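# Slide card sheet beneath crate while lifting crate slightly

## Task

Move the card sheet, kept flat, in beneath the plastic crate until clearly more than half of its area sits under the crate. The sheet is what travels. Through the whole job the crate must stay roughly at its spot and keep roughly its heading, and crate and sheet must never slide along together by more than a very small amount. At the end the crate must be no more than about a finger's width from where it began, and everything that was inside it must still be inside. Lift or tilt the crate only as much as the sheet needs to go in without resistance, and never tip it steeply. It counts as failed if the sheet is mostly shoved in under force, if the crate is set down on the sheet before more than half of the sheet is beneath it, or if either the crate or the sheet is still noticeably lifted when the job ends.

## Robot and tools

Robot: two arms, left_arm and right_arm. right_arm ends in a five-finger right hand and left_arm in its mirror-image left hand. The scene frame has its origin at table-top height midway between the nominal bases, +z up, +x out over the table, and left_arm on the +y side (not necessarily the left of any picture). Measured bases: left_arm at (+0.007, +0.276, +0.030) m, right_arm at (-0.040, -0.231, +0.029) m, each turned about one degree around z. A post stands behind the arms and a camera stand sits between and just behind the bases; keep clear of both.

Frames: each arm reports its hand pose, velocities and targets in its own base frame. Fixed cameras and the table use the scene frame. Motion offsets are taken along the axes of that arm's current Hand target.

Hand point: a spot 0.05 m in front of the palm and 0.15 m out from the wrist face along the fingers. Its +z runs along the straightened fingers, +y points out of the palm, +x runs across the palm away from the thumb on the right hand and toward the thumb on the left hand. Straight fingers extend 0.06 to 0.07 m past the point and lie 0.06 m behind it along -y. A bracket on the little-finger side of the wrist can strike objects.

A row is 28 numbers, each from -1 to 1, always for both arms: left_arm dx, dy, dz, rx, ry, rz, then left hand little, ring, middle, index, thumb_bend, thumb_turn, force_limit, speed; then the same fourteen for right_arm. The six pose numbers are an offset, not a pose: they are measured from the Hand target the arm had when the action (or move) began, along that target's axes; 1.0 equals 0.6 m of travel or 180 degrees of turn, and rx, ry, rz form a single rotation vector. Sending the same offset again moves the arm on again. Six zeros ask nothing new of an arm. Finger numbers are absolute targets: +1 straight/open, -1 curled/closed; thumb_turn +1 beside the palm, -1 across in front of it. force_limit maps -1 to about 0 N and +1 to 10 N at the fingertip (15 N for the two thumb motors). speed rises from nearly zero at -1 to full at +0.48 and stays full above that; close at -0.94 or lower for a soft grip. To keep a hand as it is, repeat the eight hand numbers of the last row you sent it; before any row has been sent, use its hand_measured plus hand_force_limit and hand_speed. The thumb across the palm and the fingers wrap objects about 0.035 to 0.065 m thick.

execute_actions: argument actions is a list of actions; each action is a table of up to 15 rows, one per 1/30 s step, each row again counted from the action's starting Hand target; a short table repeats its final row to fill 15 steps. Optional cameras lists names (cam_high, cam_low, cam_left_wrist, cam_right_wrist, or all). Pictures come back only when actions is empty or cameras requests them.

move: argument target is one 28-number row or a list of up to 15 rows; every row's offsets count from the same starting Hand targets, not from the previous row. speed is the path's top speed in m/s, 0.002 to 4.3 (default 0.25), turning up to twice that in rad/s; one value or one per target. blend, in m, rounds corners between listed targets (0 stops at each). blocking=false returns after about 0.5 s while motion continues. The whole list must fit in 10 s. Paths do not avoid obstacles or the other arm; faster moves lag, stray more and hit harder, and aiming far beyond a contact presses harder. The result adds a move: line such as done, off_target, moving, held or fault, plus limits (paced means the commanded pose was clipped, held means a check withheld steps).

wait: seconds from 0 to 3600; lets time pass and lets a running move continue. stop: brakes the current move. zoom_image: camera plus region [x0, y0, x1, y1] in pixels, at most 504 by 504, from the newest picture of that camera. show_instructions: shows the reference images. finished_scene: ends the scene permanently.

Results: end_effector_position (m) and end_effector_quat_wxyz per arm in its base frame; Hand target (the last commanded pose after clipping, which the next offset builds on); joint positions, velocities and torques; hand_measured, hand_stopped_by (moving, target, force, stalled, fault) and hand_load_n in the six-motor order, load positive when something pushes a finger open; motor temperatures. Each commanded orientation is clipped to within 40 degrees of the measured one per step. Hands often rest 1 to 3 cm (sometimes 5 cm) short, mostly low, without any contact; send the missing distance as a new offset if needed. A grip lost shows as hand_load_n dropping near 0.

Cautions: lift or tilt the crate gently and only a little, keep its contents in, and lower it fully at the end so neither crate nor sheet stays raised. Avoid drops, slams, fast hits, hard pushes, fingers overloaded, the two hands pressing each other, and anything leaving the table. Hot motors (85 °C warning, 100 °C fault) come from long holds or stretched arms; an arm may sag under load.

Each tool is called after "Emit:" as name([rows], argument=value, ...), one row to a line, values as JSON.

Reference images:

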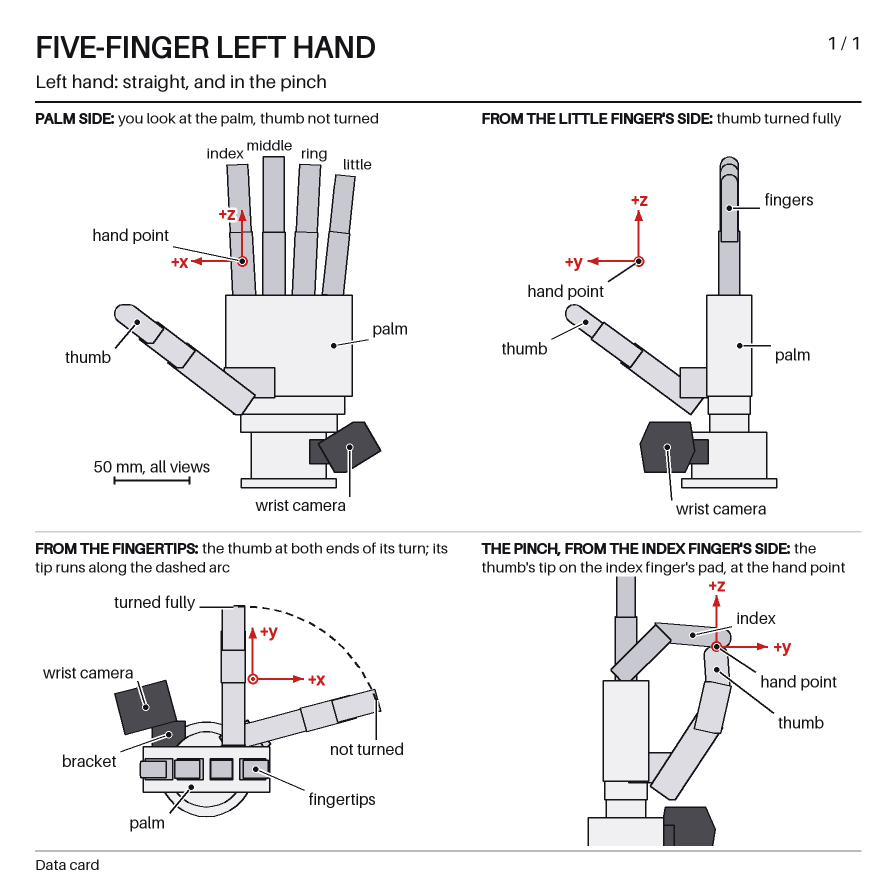

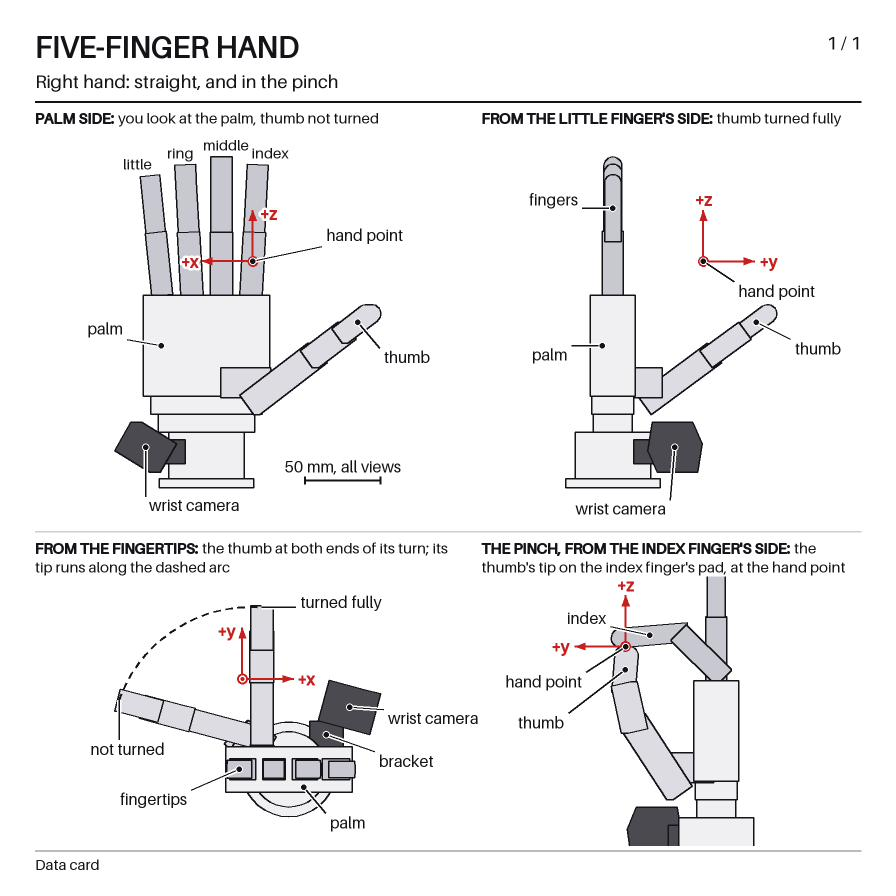

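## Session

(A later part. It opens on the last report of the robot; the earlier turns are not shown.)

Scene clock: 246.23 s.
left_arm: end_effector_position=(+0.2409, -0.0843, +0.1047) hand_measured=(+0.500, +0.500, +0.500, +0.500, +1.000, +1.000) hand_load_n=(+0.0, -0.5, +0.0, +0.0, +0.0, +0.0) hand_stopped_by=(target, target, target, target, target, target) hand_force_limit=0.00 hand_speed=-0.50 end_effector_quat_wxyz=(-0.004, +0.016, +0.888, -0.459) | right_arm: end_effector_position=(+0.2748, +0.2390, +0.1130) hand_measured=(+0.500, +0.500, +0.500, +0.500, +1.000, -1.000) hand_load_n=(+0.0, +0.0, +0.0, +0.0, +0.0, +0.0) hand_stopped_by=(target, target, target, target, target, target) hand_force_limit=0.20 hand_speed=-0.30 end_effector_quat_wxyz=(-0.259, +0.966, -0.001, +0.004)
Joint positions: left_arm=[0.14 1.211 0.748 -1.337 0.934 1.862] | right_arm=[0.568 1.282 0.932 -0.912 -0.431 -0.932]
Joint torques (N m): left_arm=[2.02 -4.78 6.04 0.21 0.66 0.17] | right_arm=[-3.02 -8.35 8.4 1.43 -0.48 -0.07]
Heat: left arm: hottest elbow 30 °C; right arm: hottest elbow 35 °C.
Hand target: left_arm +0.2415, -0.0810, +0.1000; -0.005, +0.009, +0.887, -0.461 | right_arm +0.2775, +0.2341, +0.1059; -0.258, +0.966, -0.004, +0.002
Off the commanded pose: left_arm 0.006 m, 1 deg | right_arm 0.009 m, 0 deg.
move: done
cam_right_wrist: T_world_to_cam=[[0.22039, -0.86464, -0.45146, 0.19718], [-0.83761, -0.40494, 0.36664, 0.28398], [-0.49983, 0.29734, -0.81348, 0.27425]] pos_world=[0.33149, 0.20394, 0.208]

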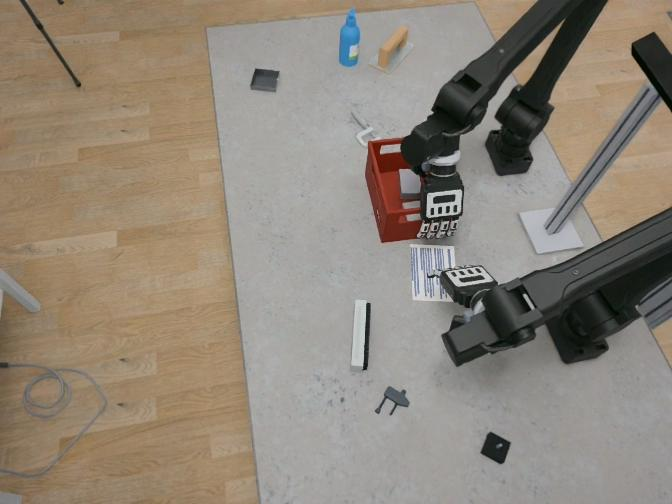

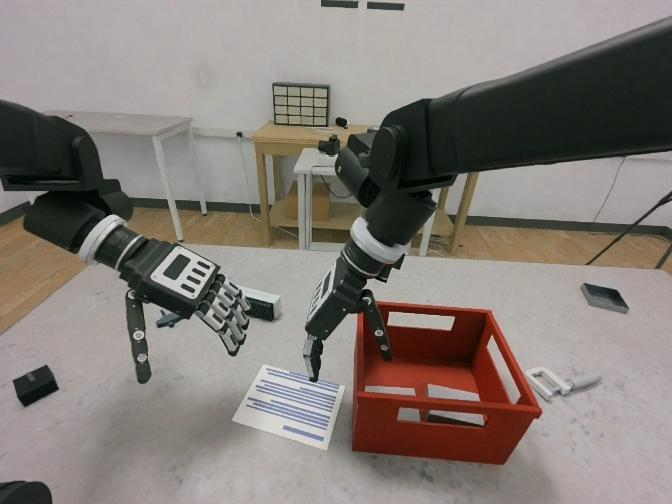

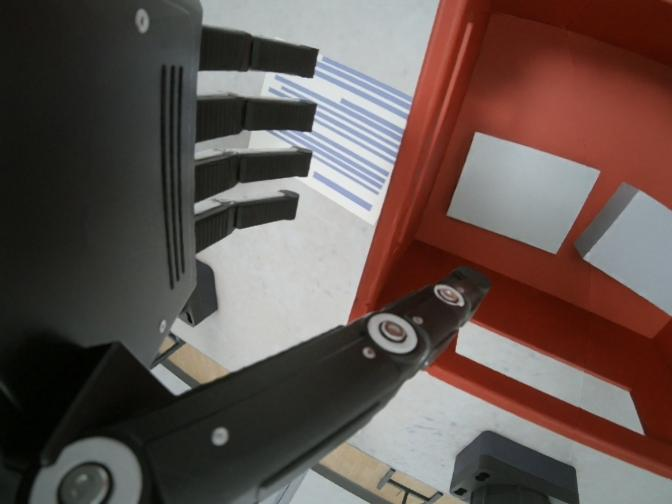

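Emit:
move(target=[0,0,0,0,0,0,0.5,0.5,0.5,0.5,1,1,0,-0.5,0.0067,0.0568,0.0748,0,0,0,0.5,0.5,0.5,0.5,1,-1,0.2,-0.3], cameras=["cam_high","cam_low","cam_right_wrist","cam_left_wrist"], speed=0.12)

Emit:
zoom_image(camera="cam_low", region=[230, 230, 530, 480])

Emit:
zoom_image(camera="cam_left_wrist", region=[300, 0, 560, 230])

Scene clock: 250.47 s.
left_arm: end_effector_position=(+0.2409, -0.0843, +0.1047) hand_measured=(+0.500, +0.500, +0.500, +0.500, +1.000, +1.000) hand_load_n=(+0.0, +0.0, -0.5, +0.0, +0.0, -0.5) hand_stopped_by=(target, target, target, target, target, target) hand_force_limit=0.00 hand_speed=-0.50 end_effector_quat_wxyz=(-0.004, +0.016, +0.888, -0.459) | right_arm: end_effector_position=(+0.2801, +0.2323, +0.0571) hand_measured=(+0.500, +0.500, +0.500, +0.500, +1.000, -1.000) hand_load_n=(+0.0, +0.0, +0.0, +0.0, -0.5, +0.0) hand_stopped_by=(target, target, target, target, target, target) hand_force_limit=0.20 hand_speed=-0.30 end_effector_quat_wxyz=(-0.260, +0.966, -0.001, +0.004)
Joint positions: left_arm=[0.14 1.211 0.748 -1.337 0.934 1.862] | right_arm=[0.545 1.356 0.839 -0.754 -0.438 -0.956]
Joint torques (N m): left_arm=[1.9 -4.48 6.06 0.12 0.67 0.18] | right_arm=[-2.96 -8.59 7.75 1.36 -0.49 -0.06]
Heat: left arm: hottest elbow 30 °C; right arm: hottest elbow 35 °C.
Hand target: left_arm +0.2415, -0.0810, +0.1000; -0.005, +0.009, +0.887, -0.461 | right_arm +0.2817, +0.2270, +0.0501; -0.258, +0.966, -0.004, +0.003
Off the commanded pose: left_arm 0.006 m, 1 deg | right_arm 0.009 m, 0 deg.
move: done
cam_left_wrist: T_world_to_cam=[[-0.25046, -0.59821, 0.7612, -0.06568], [-0.81062, 0.55945, 0.17294, 0.22396], [-0.52931, -0.57373, -0.62504, 0.26216]] pos_world=[0.30386, -0.01418, 0.17512]
cam_right_wrist: T_world_to_cam=[[0.21977, -0.86467, -0.45172, 0.16513], [-0.83827, -0.40423, 0.36594, 0.30619], [-0.49901, 0.29824, -0.81366, 0.23309]] pos_world=[0.33669, 0.19703, 0.1522]

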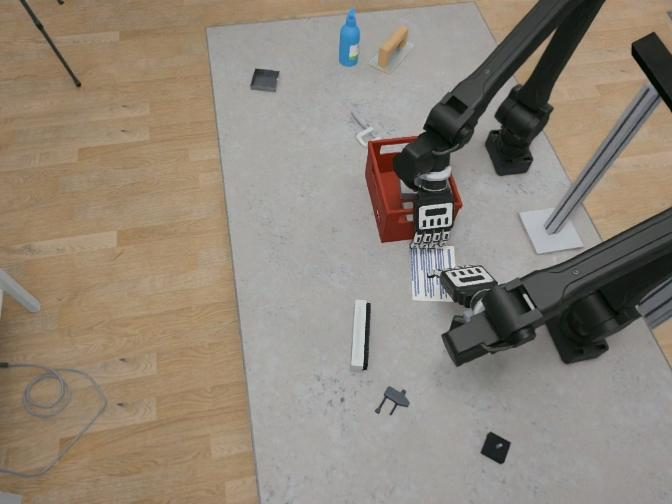

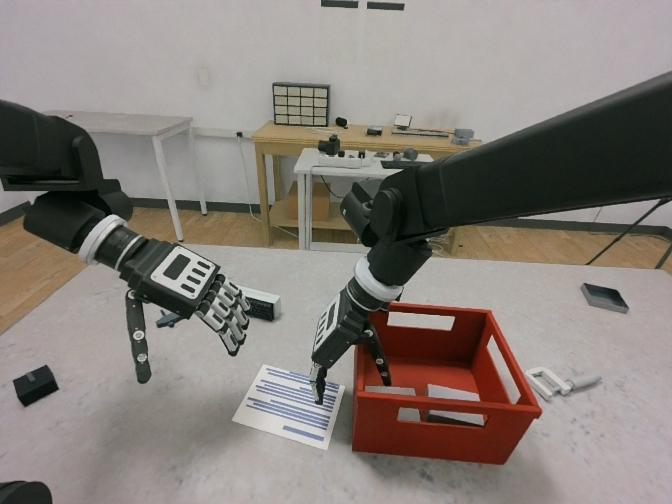

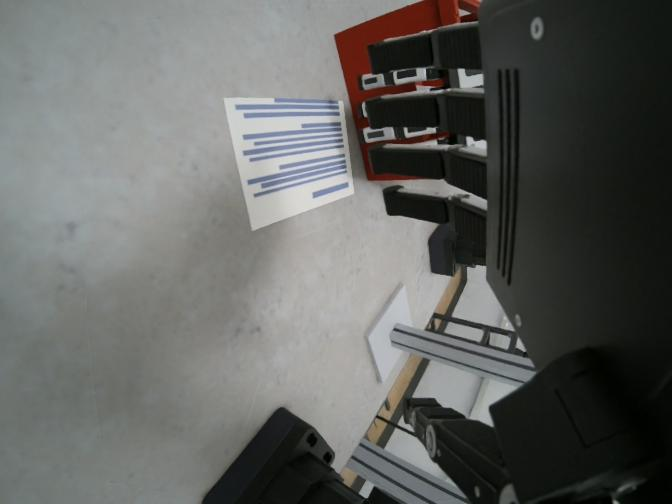

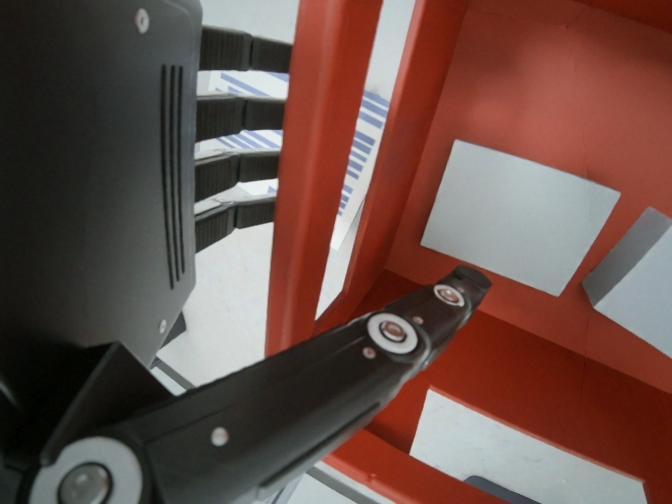

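Scaled by 1.680 from the camera's image (finer frame: 960x720).

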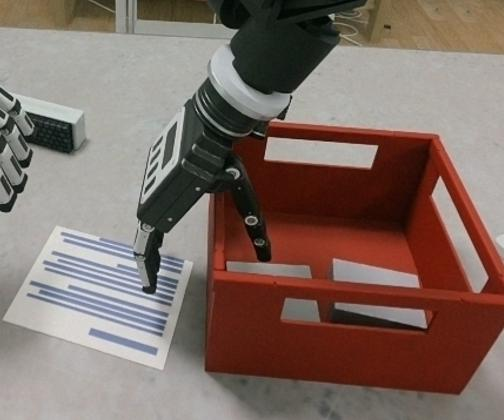

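Scaled by 1.938 from the camera's image (finer frame: 960x720).

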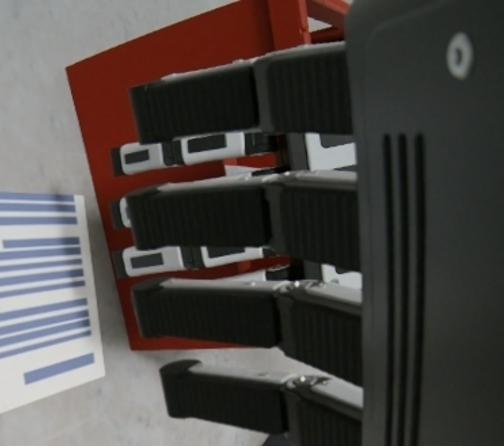

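Emit:
move(target=[0,0,0,0,0,0,0.5,0.5,0.5,0.5,1,1,0,-0.5,0,0,0,0,0,0,-0.6,-0.6,-0.6,-0.6,1,-1,-0.5,-0.5], cameras=["cam_high","cam_low","cam_right_wrist","cam_left_wrist"], speed=0.12)

Emit:
zoom_image(camera="cam_right_wrist", region=[190, 0, 450, 350])

Emit:
zoom_image(camera="cam_left_wrist", region=[300, 0, 560, 230])

Scene clock: 254.30 s.
left_arm: end_effector_position=(+0.2409, -0.0843, +0.1047) hand_measured=(+0.500, +0.500, +0.500, +0.500, +1.000, +1.000) hand_load_n=(+0.0, +0.0, +0.0, +0.0, -0.5, +0.0) hand_stopped_by=(target, target, target, target, target, target) hand_force_limit=0.00 hand_speed=-0.50 end_effector_quat_wxyz=(-0.004, +0.016, +0.888, -0.459) | right_arm: end_effector_position=(+0.2804, +0.2346, +0.0574) hand_measured=(-0.600, -0.322, -0.184, -0.370, +1.000, -1.000) hand_load_n=(+0.0, +0.0, -0.5, +0.5, +0.0, +0.0) hand_stopped_by=(target, force, force, force, target, target) hand_force_limit=-0.50 hand_speed=-0.50 end_effector_quat_wxyz=(-0.265, +0.964, +0.001, +0.004)
Joint positions: left_arm=[0.14 1.211 0.748 -1.337 0.934 1.862] | right_arm=[0.545 1.357 0.839 -0.748 -0.448 -0.957]
Joint torques (N m): left_arm=[1.85 -4.54 6.05 0.1 0.66 0.16] | right_arm=[-2.96 -8.76 7.73 1.16 -0.08 -0.06]
Heat: left arm: hottest elbow 30 °C; right arm: hottest elbow 35 °C.
Hand target: left_arm +0.2415, -0.0810, +0.1000; -0.005, +0.009, +0.887, -0.461 | right_arm +0.2817, +0.2269, +0.0501; -0.258, +0.966, -0.004, +0.002
Off the commanded pose: left_arm 0.006 m, 1 deg | right_arm 0.011 m, 1 deg.
move: done
cam_left_wrist: T_world_to_cam=[[-0.25046, -0.59821, 0.7612, -0.06568], [-0.81062, 0.55945, 0.17294, 0.22396], [-0.52931, -0.57373, -0.62504, 0.26216]] pos_world=[0.30386, -0.01418, 0.17512]
cam_right_wrist: T_world_to_cam=[[0.22344, -0.85887, -0.46088, 0.1653], [-0.83657, -0.41164, 0.36154, 0.30888], [-0.50023, 0.30478, -0.81048, 0.23134]] pos_world=[0.33718, 0.19861, 0.15201]

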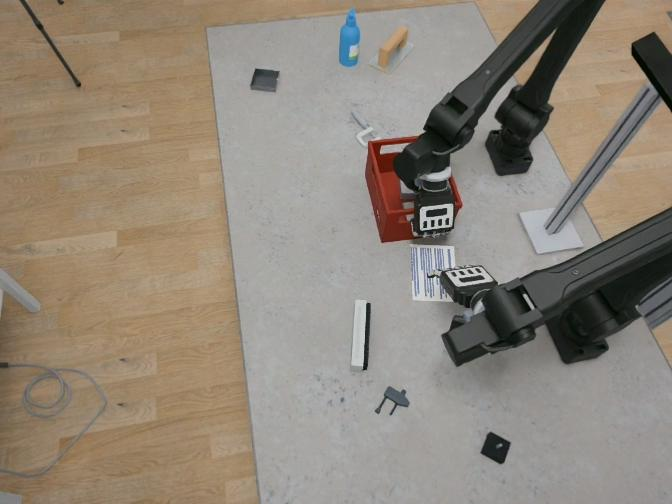

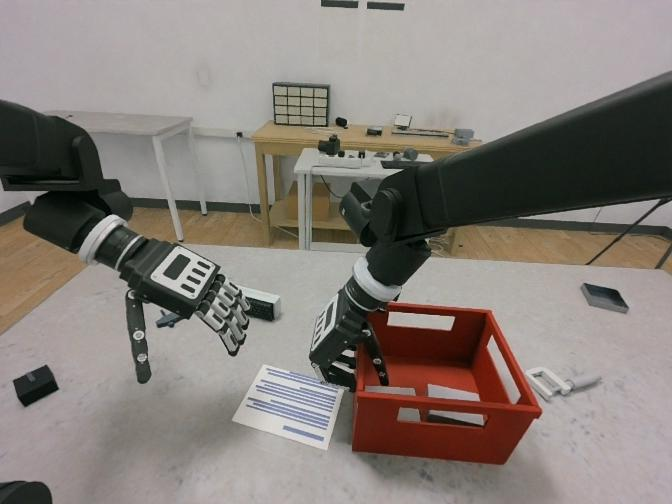

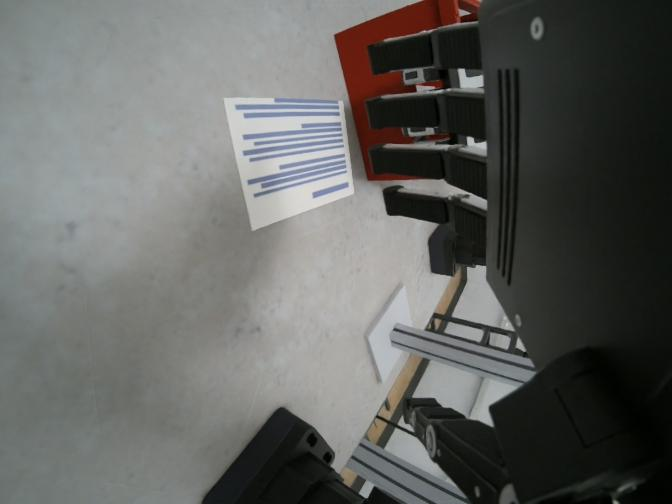

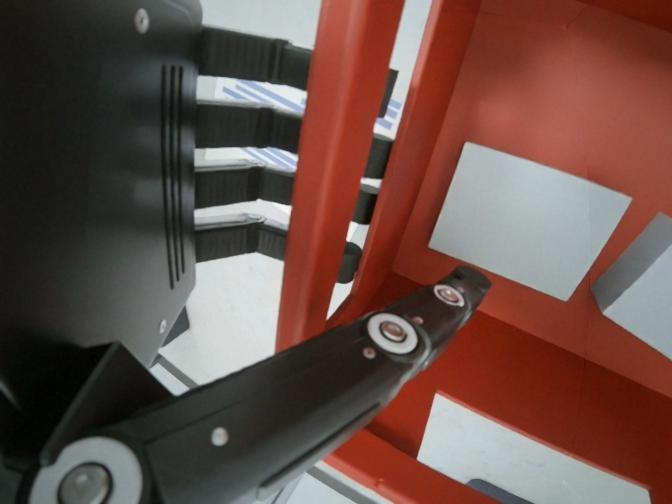

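Scaled by 1.440 from the camera's image (finer frame: 960x720).

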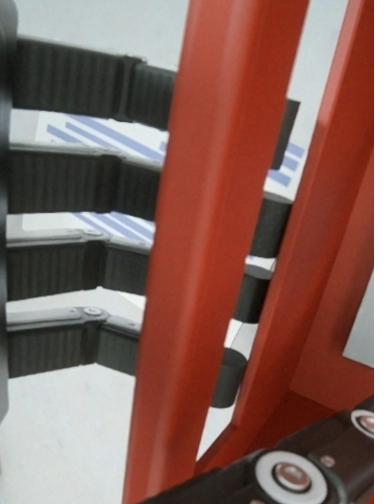

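Scaled by 1.938 from the camera's image (finer frame: 960x720).

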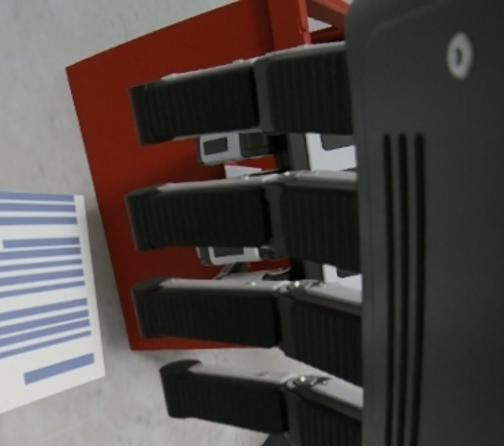

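Emit:
move([
  [0,0,0,0,0,0,0.5,0.5,0.5,0.5,1,1,0,-0.5,0,0,0,0,0,0,0.1,0.1,0.1,0.1,1,-1,-0.5,-0.5],
  [0,0,0,0,0,0,0.5,0.5,0.5,0.5,1,1,0,-0.5,0,-0.0127,-0.012,0,0,0,0.1,0.1,0.1,0.1,1,-1,-0.5,-0.5],
  [0,0,0,0,0,0,0.5,0.5,0.5,0.5,1,1,0,-0.5,0,-0.0127,-0.012,0,0,0,-0.6,-0.6,-0.6,-0.6,1,-1,-0.5,-0.5],
], cameras=["cam_high","cam_low","cam_right_wrist","cam_left_wrist"], speed=0.12)

Emit:
zoom_image(camera="cam_right_wrist", region=[190, 0, 450, 350])

Scene clock: 261.27 s.
left_arm: end_effector_position=(+0.2409, -0.0843, +0.1047) hand_measured=(+0.500, +0.500, +0.500, +0.500, +1.000, +1.000) hand_load_n=(+0.0, +0.0, +0.0, +0.0, +0.0, -0.5) hand_stopped_by=(target, target, target, target, target, target) hand_force_limit=0.00 hand_speed=-0.50 end_effector_quat_wxyz=(-0.004, +0.016, +0.888, -0.459) | right_arm: end_effector_position=(+0.2763, +0.2329, +0.0572) hand_measured=(-0.600, -0.308, -0.168, -0.354, +1.000, -1.000) hand_load_n=(+0.0, +0.0, +0.0, +1.5, +0.0, +0.0) hand_stopped_by=(target, force, force, force, target, target) hand_force_limit=-0.50 hand_speed=-0.50 end_effector_quat_wxyz=(-0.262, +0.965, -0.001, -0.004)
Joint positions: left_arm=[0.14 1.211 0.748 -1.337 0.934 1.862] | right_arm=[0.545 1.357 0.839 -0.764 -0.451 -0.957]
Joint torques (N m): left_arm=[1.9 -4.72 6.09 0.13 0.66 0.18] | right_arm=[-2.43 -9.7 9.37 0.72 0.1 0.01]
Heat: left arm: hottest elbow 30 °C; right arm: hottest elbow 34 °C.
Hand target: left_arm +0.2415, -0.0810, +0.1000; -0.005, +0.009, +0.887, -0.461 | right_arm +0.2817, +0.2300, +0.0602; -0.258, +0.966, -0.004, +0.002
Off the commanded pose: left_arm 0.006 m, 1 deg | right_arm 0.007 m, 1 deg.
move: done
cam_left_wrist: T_world_to_cam=[[-0.25046, -0.59821, 0.7612, -0.06568], [-0.81062, 0.55945, 0.17294, 0.22396], [-0.52931, -0.57373, -0.62504, 0.26216]] pos_world=[0.30386, -0.01418, 0.17512]
cam_right_wrist: T_world_to_cam=[[0.21752, -0.86141, -0.45898, 0.16678], [-0.83056, -0.41036, 0.37653, 0.30195], [-0.51269, 0.29931, -0.80472, 0.23406]] pos_world=[0.33451, 0.19752, 0.15121]

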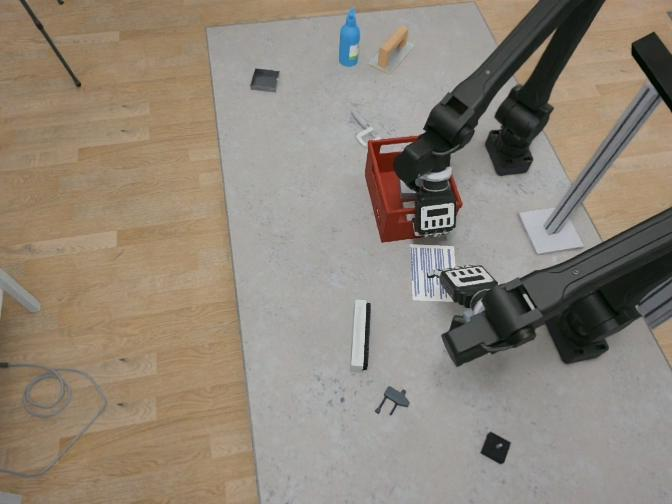

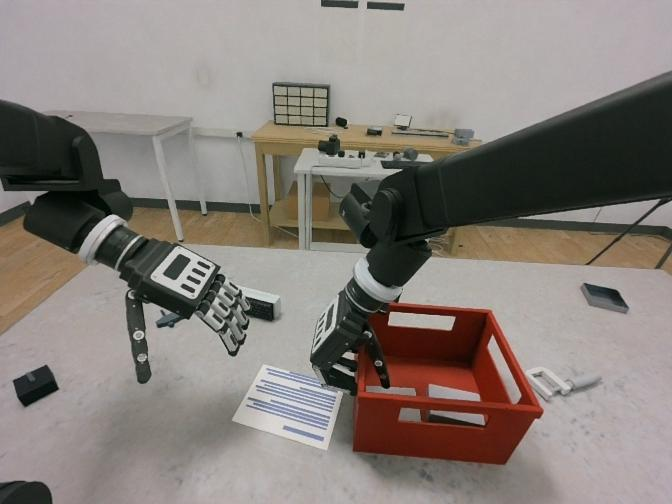

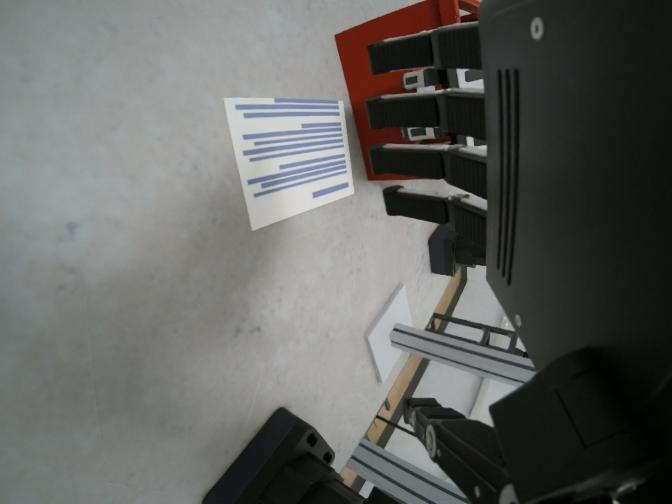

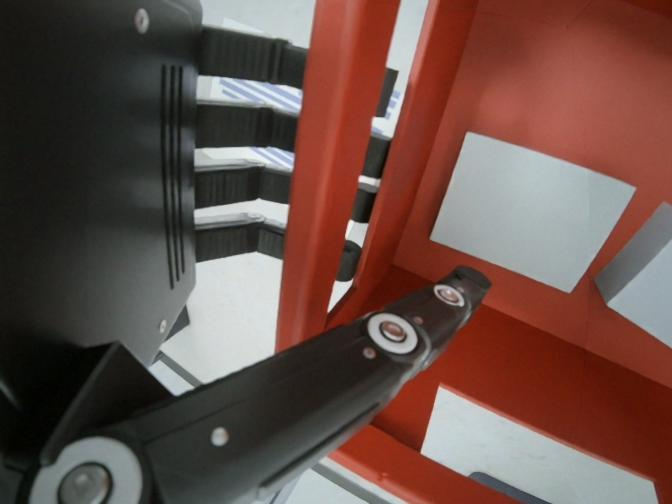

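Scaled by 1.440 from the camera's image (finer frame: 960x720).

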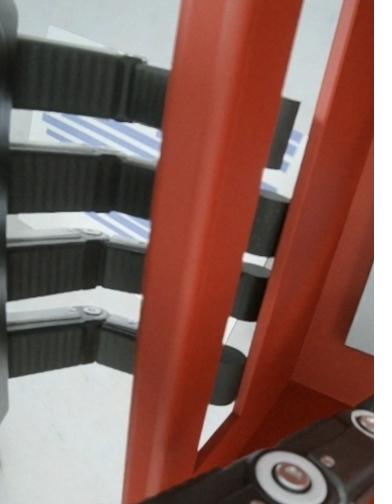

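Emit:
move([
  [0,0,0,0,0,0,0.5,0.5,0.5,0.5,1,1,0,-0.5,0,0,0,0,0,0,0.2,0.2,0.2,0.2,1,-1,-0.5,-0.5],
  [0,0,0,0,0,0,0.5,0.5,0.5,0.5,1,1,0,-0.5,-0.002,-0.016,-0.014,0,0,0,0.2,0.2,0.2,0.2,1,-1,-0.5,-0.5],
], cameras=["cam_high","cam_low","cam_right_wrist","cam_left_wrist"], speed=0.12)

Emit:
zoom_image(camera="cam_low", region=[280, 270, 560, 480])

Scene clock: 269.70 s.
left_arm: end_effector_position=(+0.2409, -0.0843, +0.1047) hand_measured=(+0.500, +0.500, +0.500, +0.500, +1.000, +1.000) hand_load_n=(+0.5, +0.0, +0.0, +0.0, +0.0, +0.0) hand_stopped_by=(target, target, target, target, target, target) hand_force_limit=0.00 hand_speed=-0.50 end_effector_quat_wxyz=(-0.004, +0.016, +0.888, -0.459) | right_arm: end_effector_position=(+0.2709, +0.2272, +0.0583) hand_measured=(+0.200, +0.200, +0.200, +0.200, +1.000, -1.000) hand_load_n=(+0.0, +0.0, +0.0, +0.0, +0.0, +0.0) hand_stopped_by=(target, target, target, target, target, target) hand_force_limit=-0.50 hand_speed=-0.50 end_effector_quat_wxyz=(-0.251, +0.968, -0.005, -0.011)
Joint positions: left_arm=[0.14 1.211 0.748 -1.337 0.934 1.862] | right_arm=[0.545 1.35 0.839 -0.795 -0.439 -0.955]
Joint torques (N m): left_arm=[1.79 -4.72 6.01 0.14 0.66 0.18] | right_arm=[-1.49 -10.4 11.17 0.64 -0.24 0.1]
Heat: left arm: hottest elbow 30 °C; right arm: hottest elbow 34 °C.
Hand target: left_arm +0.2415, -0.0810, +0.1000; -0.005, +0.009, +0.887, -0.461 | right_arm +0.2804, +0.2342, +0.0722; -0.258, +0.966, -0.004, +0.002
Off the commanded pose: left_arm 0.006 m, 1 deg | right_arm 0.018 m, 2 deg.
move: off_target (right_arm)
cam_left_wrist: T_world_to_cam=[[-0.25046, -0.59821, 0.7612, -0.06568], [-0.81062, 0.55945, 0.17294, 0.22396], [-0.52931, -0.57373, -0.62504, 0.26216]] pos_world=[0.30386, -0.01418, 0.17512]
cam_right_wrist: T_world_to_cam=[[0.20623, -0.87233, -0.44328, 0.16819], [-0.82636, -0.39788, 0.39852, 0.28936], [-0.52402, 0.28413, -0.80292, 0.2403]] pos_world=[0.33035, 0.19357, 0.15219]

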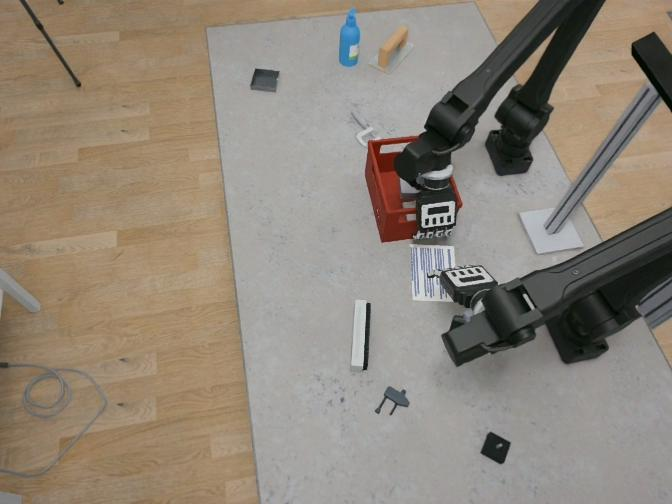

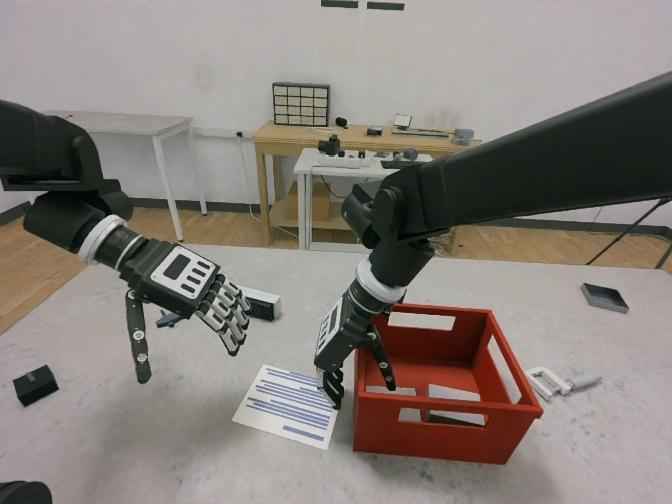

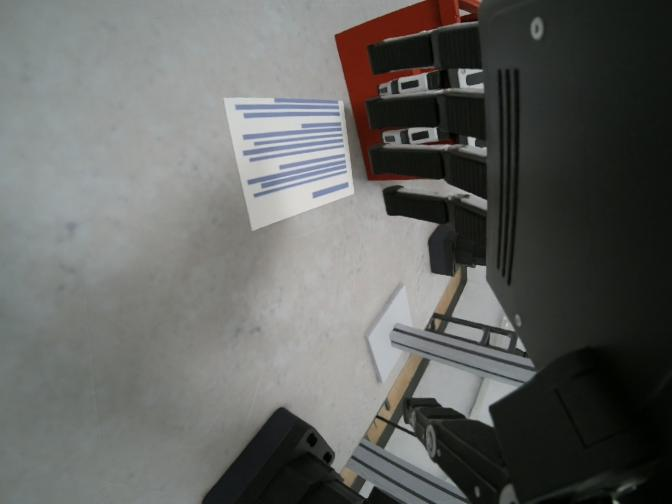

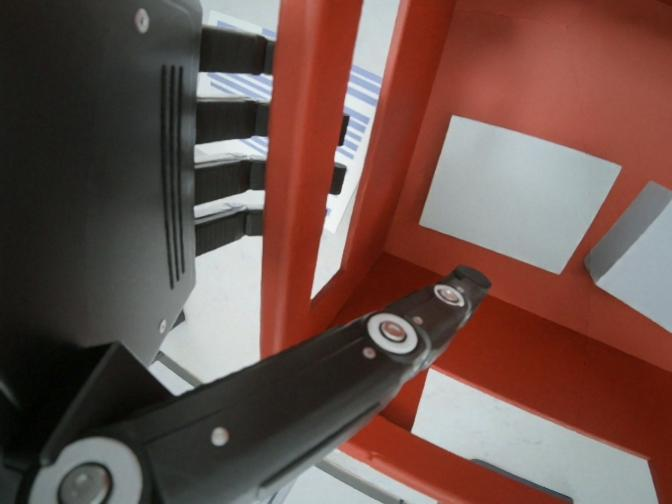

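Scaled by 1.800 from the camera's image (finer frame: 960x720).

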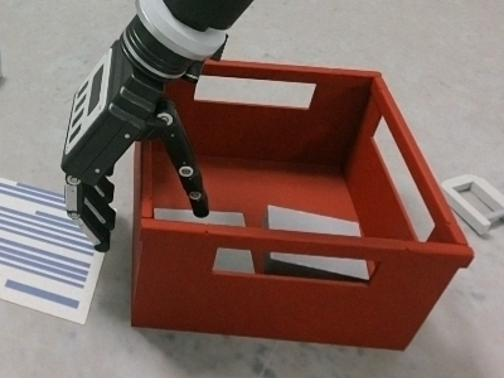

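Emit:
move([
  [0,0,0,0,0,0,0.5,0.5,0.5,0.5,1,1,0,-0.5,0,-0.025,-0.0433,0,0,0,0.5,0.5,0.5,0.5,1,-1,-0.5,-0.5],
  [0,0,0,0,0,0,0.5,0.5,0.5,0.5,1,1,0,-0.5,0.0002,0.0135,0.0133,0,0,0,0.5,0.5,0.5,0.5,1,-1,-0.5,-0.5],
], cameras=["cam_right_wrist","cam_left_wrist"], speed=0.12)

Scene clock: 277.13 s.
left_arm: end_effector_position=(+0.2409, -0.0843, +0.1047) hand_measured=(+0.500, +0.500, +0.500, +0.500, +1.000, +1.000) hand_load_n=(+0.0, +0.0, +0.0, -0.5, +0.0, +0.0) hand_stopped_by=(target, target, target, target, target, target) hand_force_limit=0.00 hand_speed=-0.50 end_effector_quat_wxyz=(-0.004, +0.016, +0.888, -0.459) | right_arm: end_effector_position=(+0.2817, +0.2337, +0.0687) hand_measured=(+0.500, +0.500, +0.500, +0.500, +1.000, -1.000) hand_load_n=(+0.0, +0.0, +0.0, +0.0, +0.0, +0.0) hand_stopped_by=(target, target, target, target, target, target) hand_force_limit=-0.50 hand_speed=-0.50 end_effector_quat_wxyz=(-0.261, +0.965, -0.001, +0.006)
Joint positions: left_arm=[0.14 1.211 0.748 -1.337 0.934 1.862] | right_arm=[0.545 1.341 0.859 -0.783 -0.439 -0.954]
Joint torques (N m): left_arm=[1.85 -4.72 5.98 0.21 0.68 0.19] | right_arm=[-2.08 -8.59 7.86 1.43 -0.33 0.02]
Heat: left arm: hottest elbow 30 °C; right arm: hottest elbow 34 °C.
Hand target: left_arm +0.2415, -0.0810, +0.1000; -0.005, +0.009, +0.887, -0.461 | right_arm +0.2805, +0.2311, +0.0612; -0.258, +0.966, -0.004, +0.002
Off the commanded pose: left_arm 0.006 m, 1 deg | right_arm 0.008 m, 1 deg.
move: done
cam_left_wrist: T_world_to_cam=[[-0.25046, -0.59821, 0.7612, -0.06568], [-0.81062, 0.55945, 0.17294, 0.22396], [-0.52931, -0.57373, -0.62504, 0.26216]] pos_world=[0.30386, -0.01418, 0.17512]
cam_right_wrist: T_world_to_cam=[[0.22078, -0.86338, -0.45369, 0.17069], [-0.84005, -0.40468, 0.36132, 0.30479], [-0.49556, 0.30135, -0.81463, 0.2412]] pos_world=[0.33788, 0.19803, 0.1638]
Images, in order (width x height): cam_left_wrist 672x504, cam_right_wrist 672x504.

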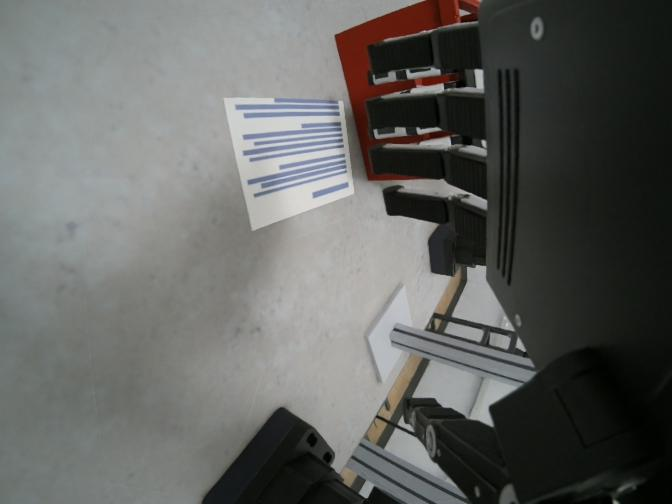

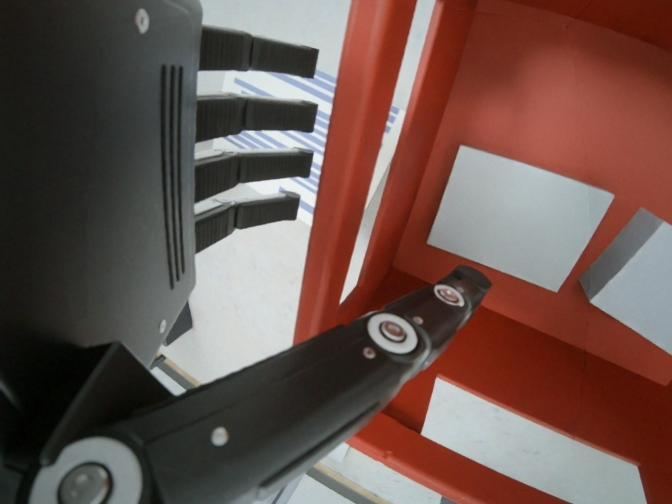

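Emit:
move(target=[0,0,0,0,0,0,0.5,0.5,0.5,0.5,1,1,0,-0.5,0,0,0,0,0,0,-0.6,-0.6,-0.6,-0.6,1,-1,-0.6,-0.5], cameras=["cam_low","cam_right_wrist","cam_left_wrist"], speed=0.12)

Emit:
zoom_image(camera="cam_left_wrist", region=[300, 0, 560, 230])

Scene clock: 280.27 s.
left_arm: end_effector_position=(+0.2409, -0.0843, +0.1047) hand_measured=(+0.500, +0.500, +0.500, +0.500, +1.000, +1.000) hand_load_n=(+0.0, +0.0, +0.0, +0.0, +0.0, +0.0) hand_stopped_by=(target, target, target, target, target, target) hand_force_limit=0.00 hand_speed=-0.50 end_effector_quat_wxyz=(-0.004, +0.016, +0.888, -0.459) | right_arm: end_effector_position=(+0.2822, +0.2341, +0.0686) hand_measured=(-0.600, -0.600, -0.600, -0.600, +1.000, -1.000) hand_load_n=(+0.0, +0.0, +0.0, +0.0, +0.0, +0.0) hand_stopped_by=(target, target, target, target, target, target) hand_force_limit=-0.60 hand_speed=-0.50 end_effector_quat_wxyz=(-0.262, +0.965, -0.001, +0.007)
Joint positions: left_arm=[0.14 1.211 0.748 -1.337 0.934 1.862] | right_arm=[0.545 1.341 0.859 -0.78 -0.439 -0.954]
Joint torques (N m): left_arm=[1.73 -4.42 6.02 0.21 0.67 0.19] | right_arm=[-2.2 -8.59 7.84 1.31 -0.3 0.03]
Heat: left arm: hottest elbow 30 °C; right arm: hottest elbow 34 °C.
Hand target: left_arm +0.2415, -0.0810, +0.1000; -0.005, +0.009, +0.887, -0.461 | right_arm +0.2805, +0.2311, +0.0612; -0.258, +0.966, -0.004, +0.002
Off the commanded pose: left_arm 0.006 m, 1 deg | right_arm 0.008 m, 1 deg.
move: done
cam_left_wrist: T_world_to_cam=[[-0.25046, -0.59821, 0.7612, -0.06568], [-0.81062, 0.55945, 0.17294, 0.22396], [-0.52931, -0.57373, -0.62504, 0.26216]] pos_world=[0.30386, -0.01418, 0.17512]
cam_right_wrist: T_world_to_cam=[[0.22171, -0.86248, -0.45495, 0.17057], [-0.84051, -0.40557, 0.35926, 0.30591], [-0.49436, 0.30274, -0.81483, 0.24066]] pos_world=[0.33828, 0.19833, 0.1638]
Images, in order (width x height): cam_low 672x504, cam_left_wrist 672x504, cam_right_wrist 672x504.

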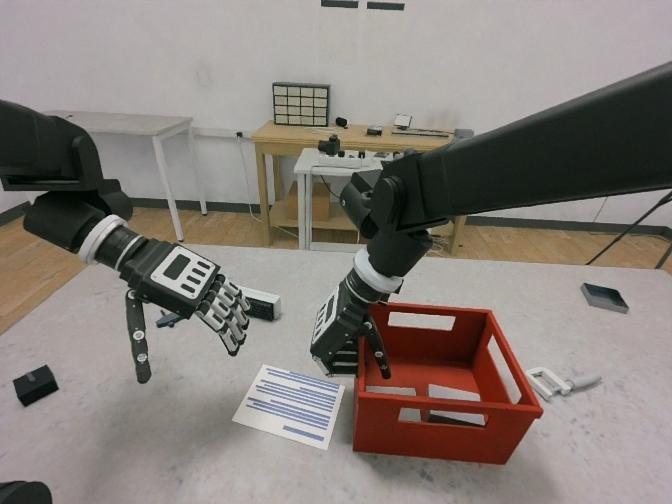

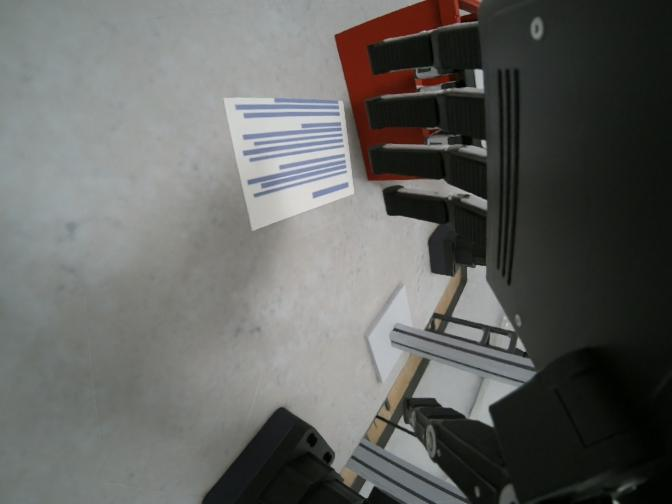

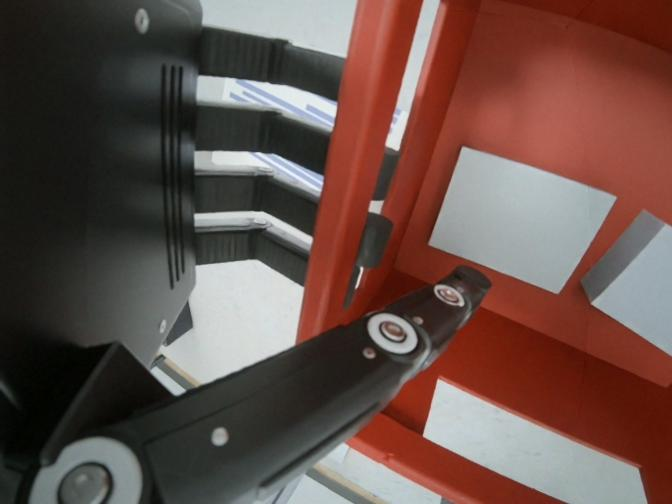

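Scaled by 1.938 from the camera's image (finer frame: 960x720).

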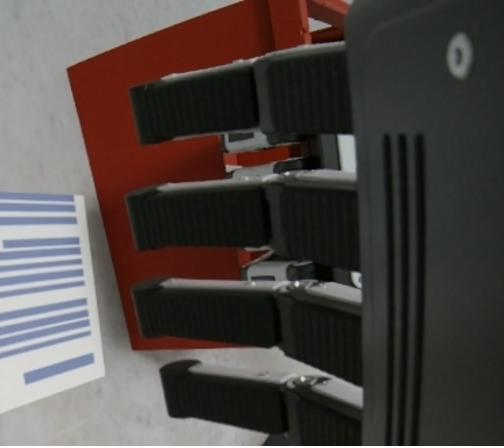

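Emit:
move(target=[0,0,0,0,0,0,0.5,0.5,0.5,0.5,1,1,0,-0.5,0,0.0104,0.018,0,0,0,-0.6,-0.6,-0.6,-0.6,1,-1,-0.6,-0.5], cameras=["cam_low","cam_right_wrist"], speed=0.1)

Emit:
zoom_image(camera="cam_right_wrist", region=[190, 0, 450, 350])

Scene clock: 287.30 s.
left_arm: end_effector_position=(+0.2409, -0.0843, +0.1047) hand_measured=(+0.500, +0.500, +0.500, +0.500, +1.000, +1.000) hand_load_n=(+0.0, +0.0, +0.0, +0.0, +0.0, -0.5) hand_stopped_by=(target, target, target, target, target, target) hand_force_limit=0.00 hand_speed=-0.50 end_effector_quat_wxyz=(-0.004, +0.016, +0.888, -0.459) | right_arm: end_effector_position=(+0.2819, +0.2339, +0.0561) hand_measured=(-0.600, -0.600, -0.600, -0.600, +1.000, -1.000) hand_load_n=(+0.0, +0.0, +0.0, +0.0, +0.0, +0.0) hand_stopped_by=(target, target, target, target, target, target) hand_force_limit=-0.60 hand_speed=-0.50 end_effector_quat_wxyz=(-0.261, +0.965, -0.001, +0.006)
Joint positions: left_arm=[0.14 1.211 0.748 -1.337 0.934 1.862] | right_arm=[0.545 1.36 0.84 -0.745 -0.439 -0.954]
Joint torques (N m): left_arm=[1.73 -4.37 6 0.27 0.66 0.17] | right_arm=[-2.08 -8.7 7.66 1.37 -0.3 0.02]
Heat: left arm: hottest elbow 30 °C; right arm: hottest elbow 34 °C.
Hand target: left_arm +0.2415, -0.0810, +0.1000; -0.005, +0.009, +0.887, -0.461 | right_arm +0.2805, +0.2311, +0.0488; -0.258, +0.966, -0.004, +0.002
Off the commanded pose: left_arm 0.006 m, 1 deg | right_arm 0.008 m, 1 deg.
move: done
cam_right_wrist: T_world_to_cam=[[0.22064, -0.8631, -0.45428, 0.16516], [-0.83968, -0.40506, 0.36175, 0.30956], [-0.49624, 0.30164, -0.8141, 0.23112]] pos_world=[0.33819, 0.19823, 0.1512]

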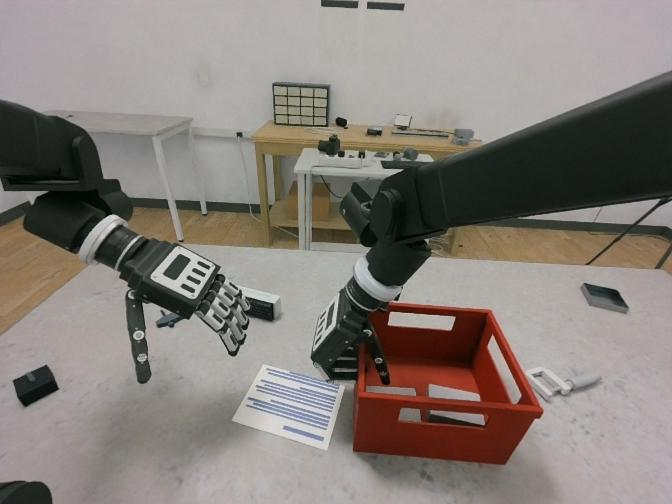

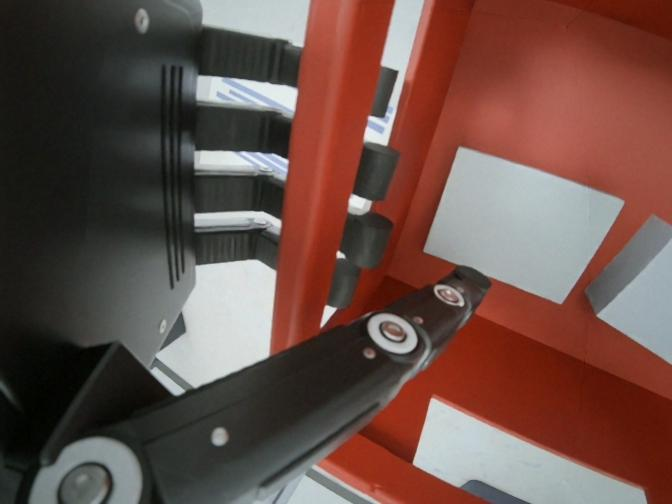

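Scaled by 1.440 from the camera's image (finer frame: 960x720).

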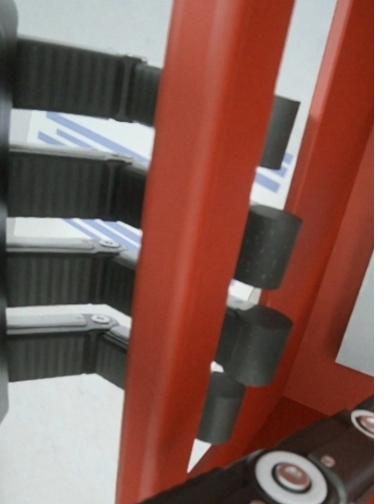

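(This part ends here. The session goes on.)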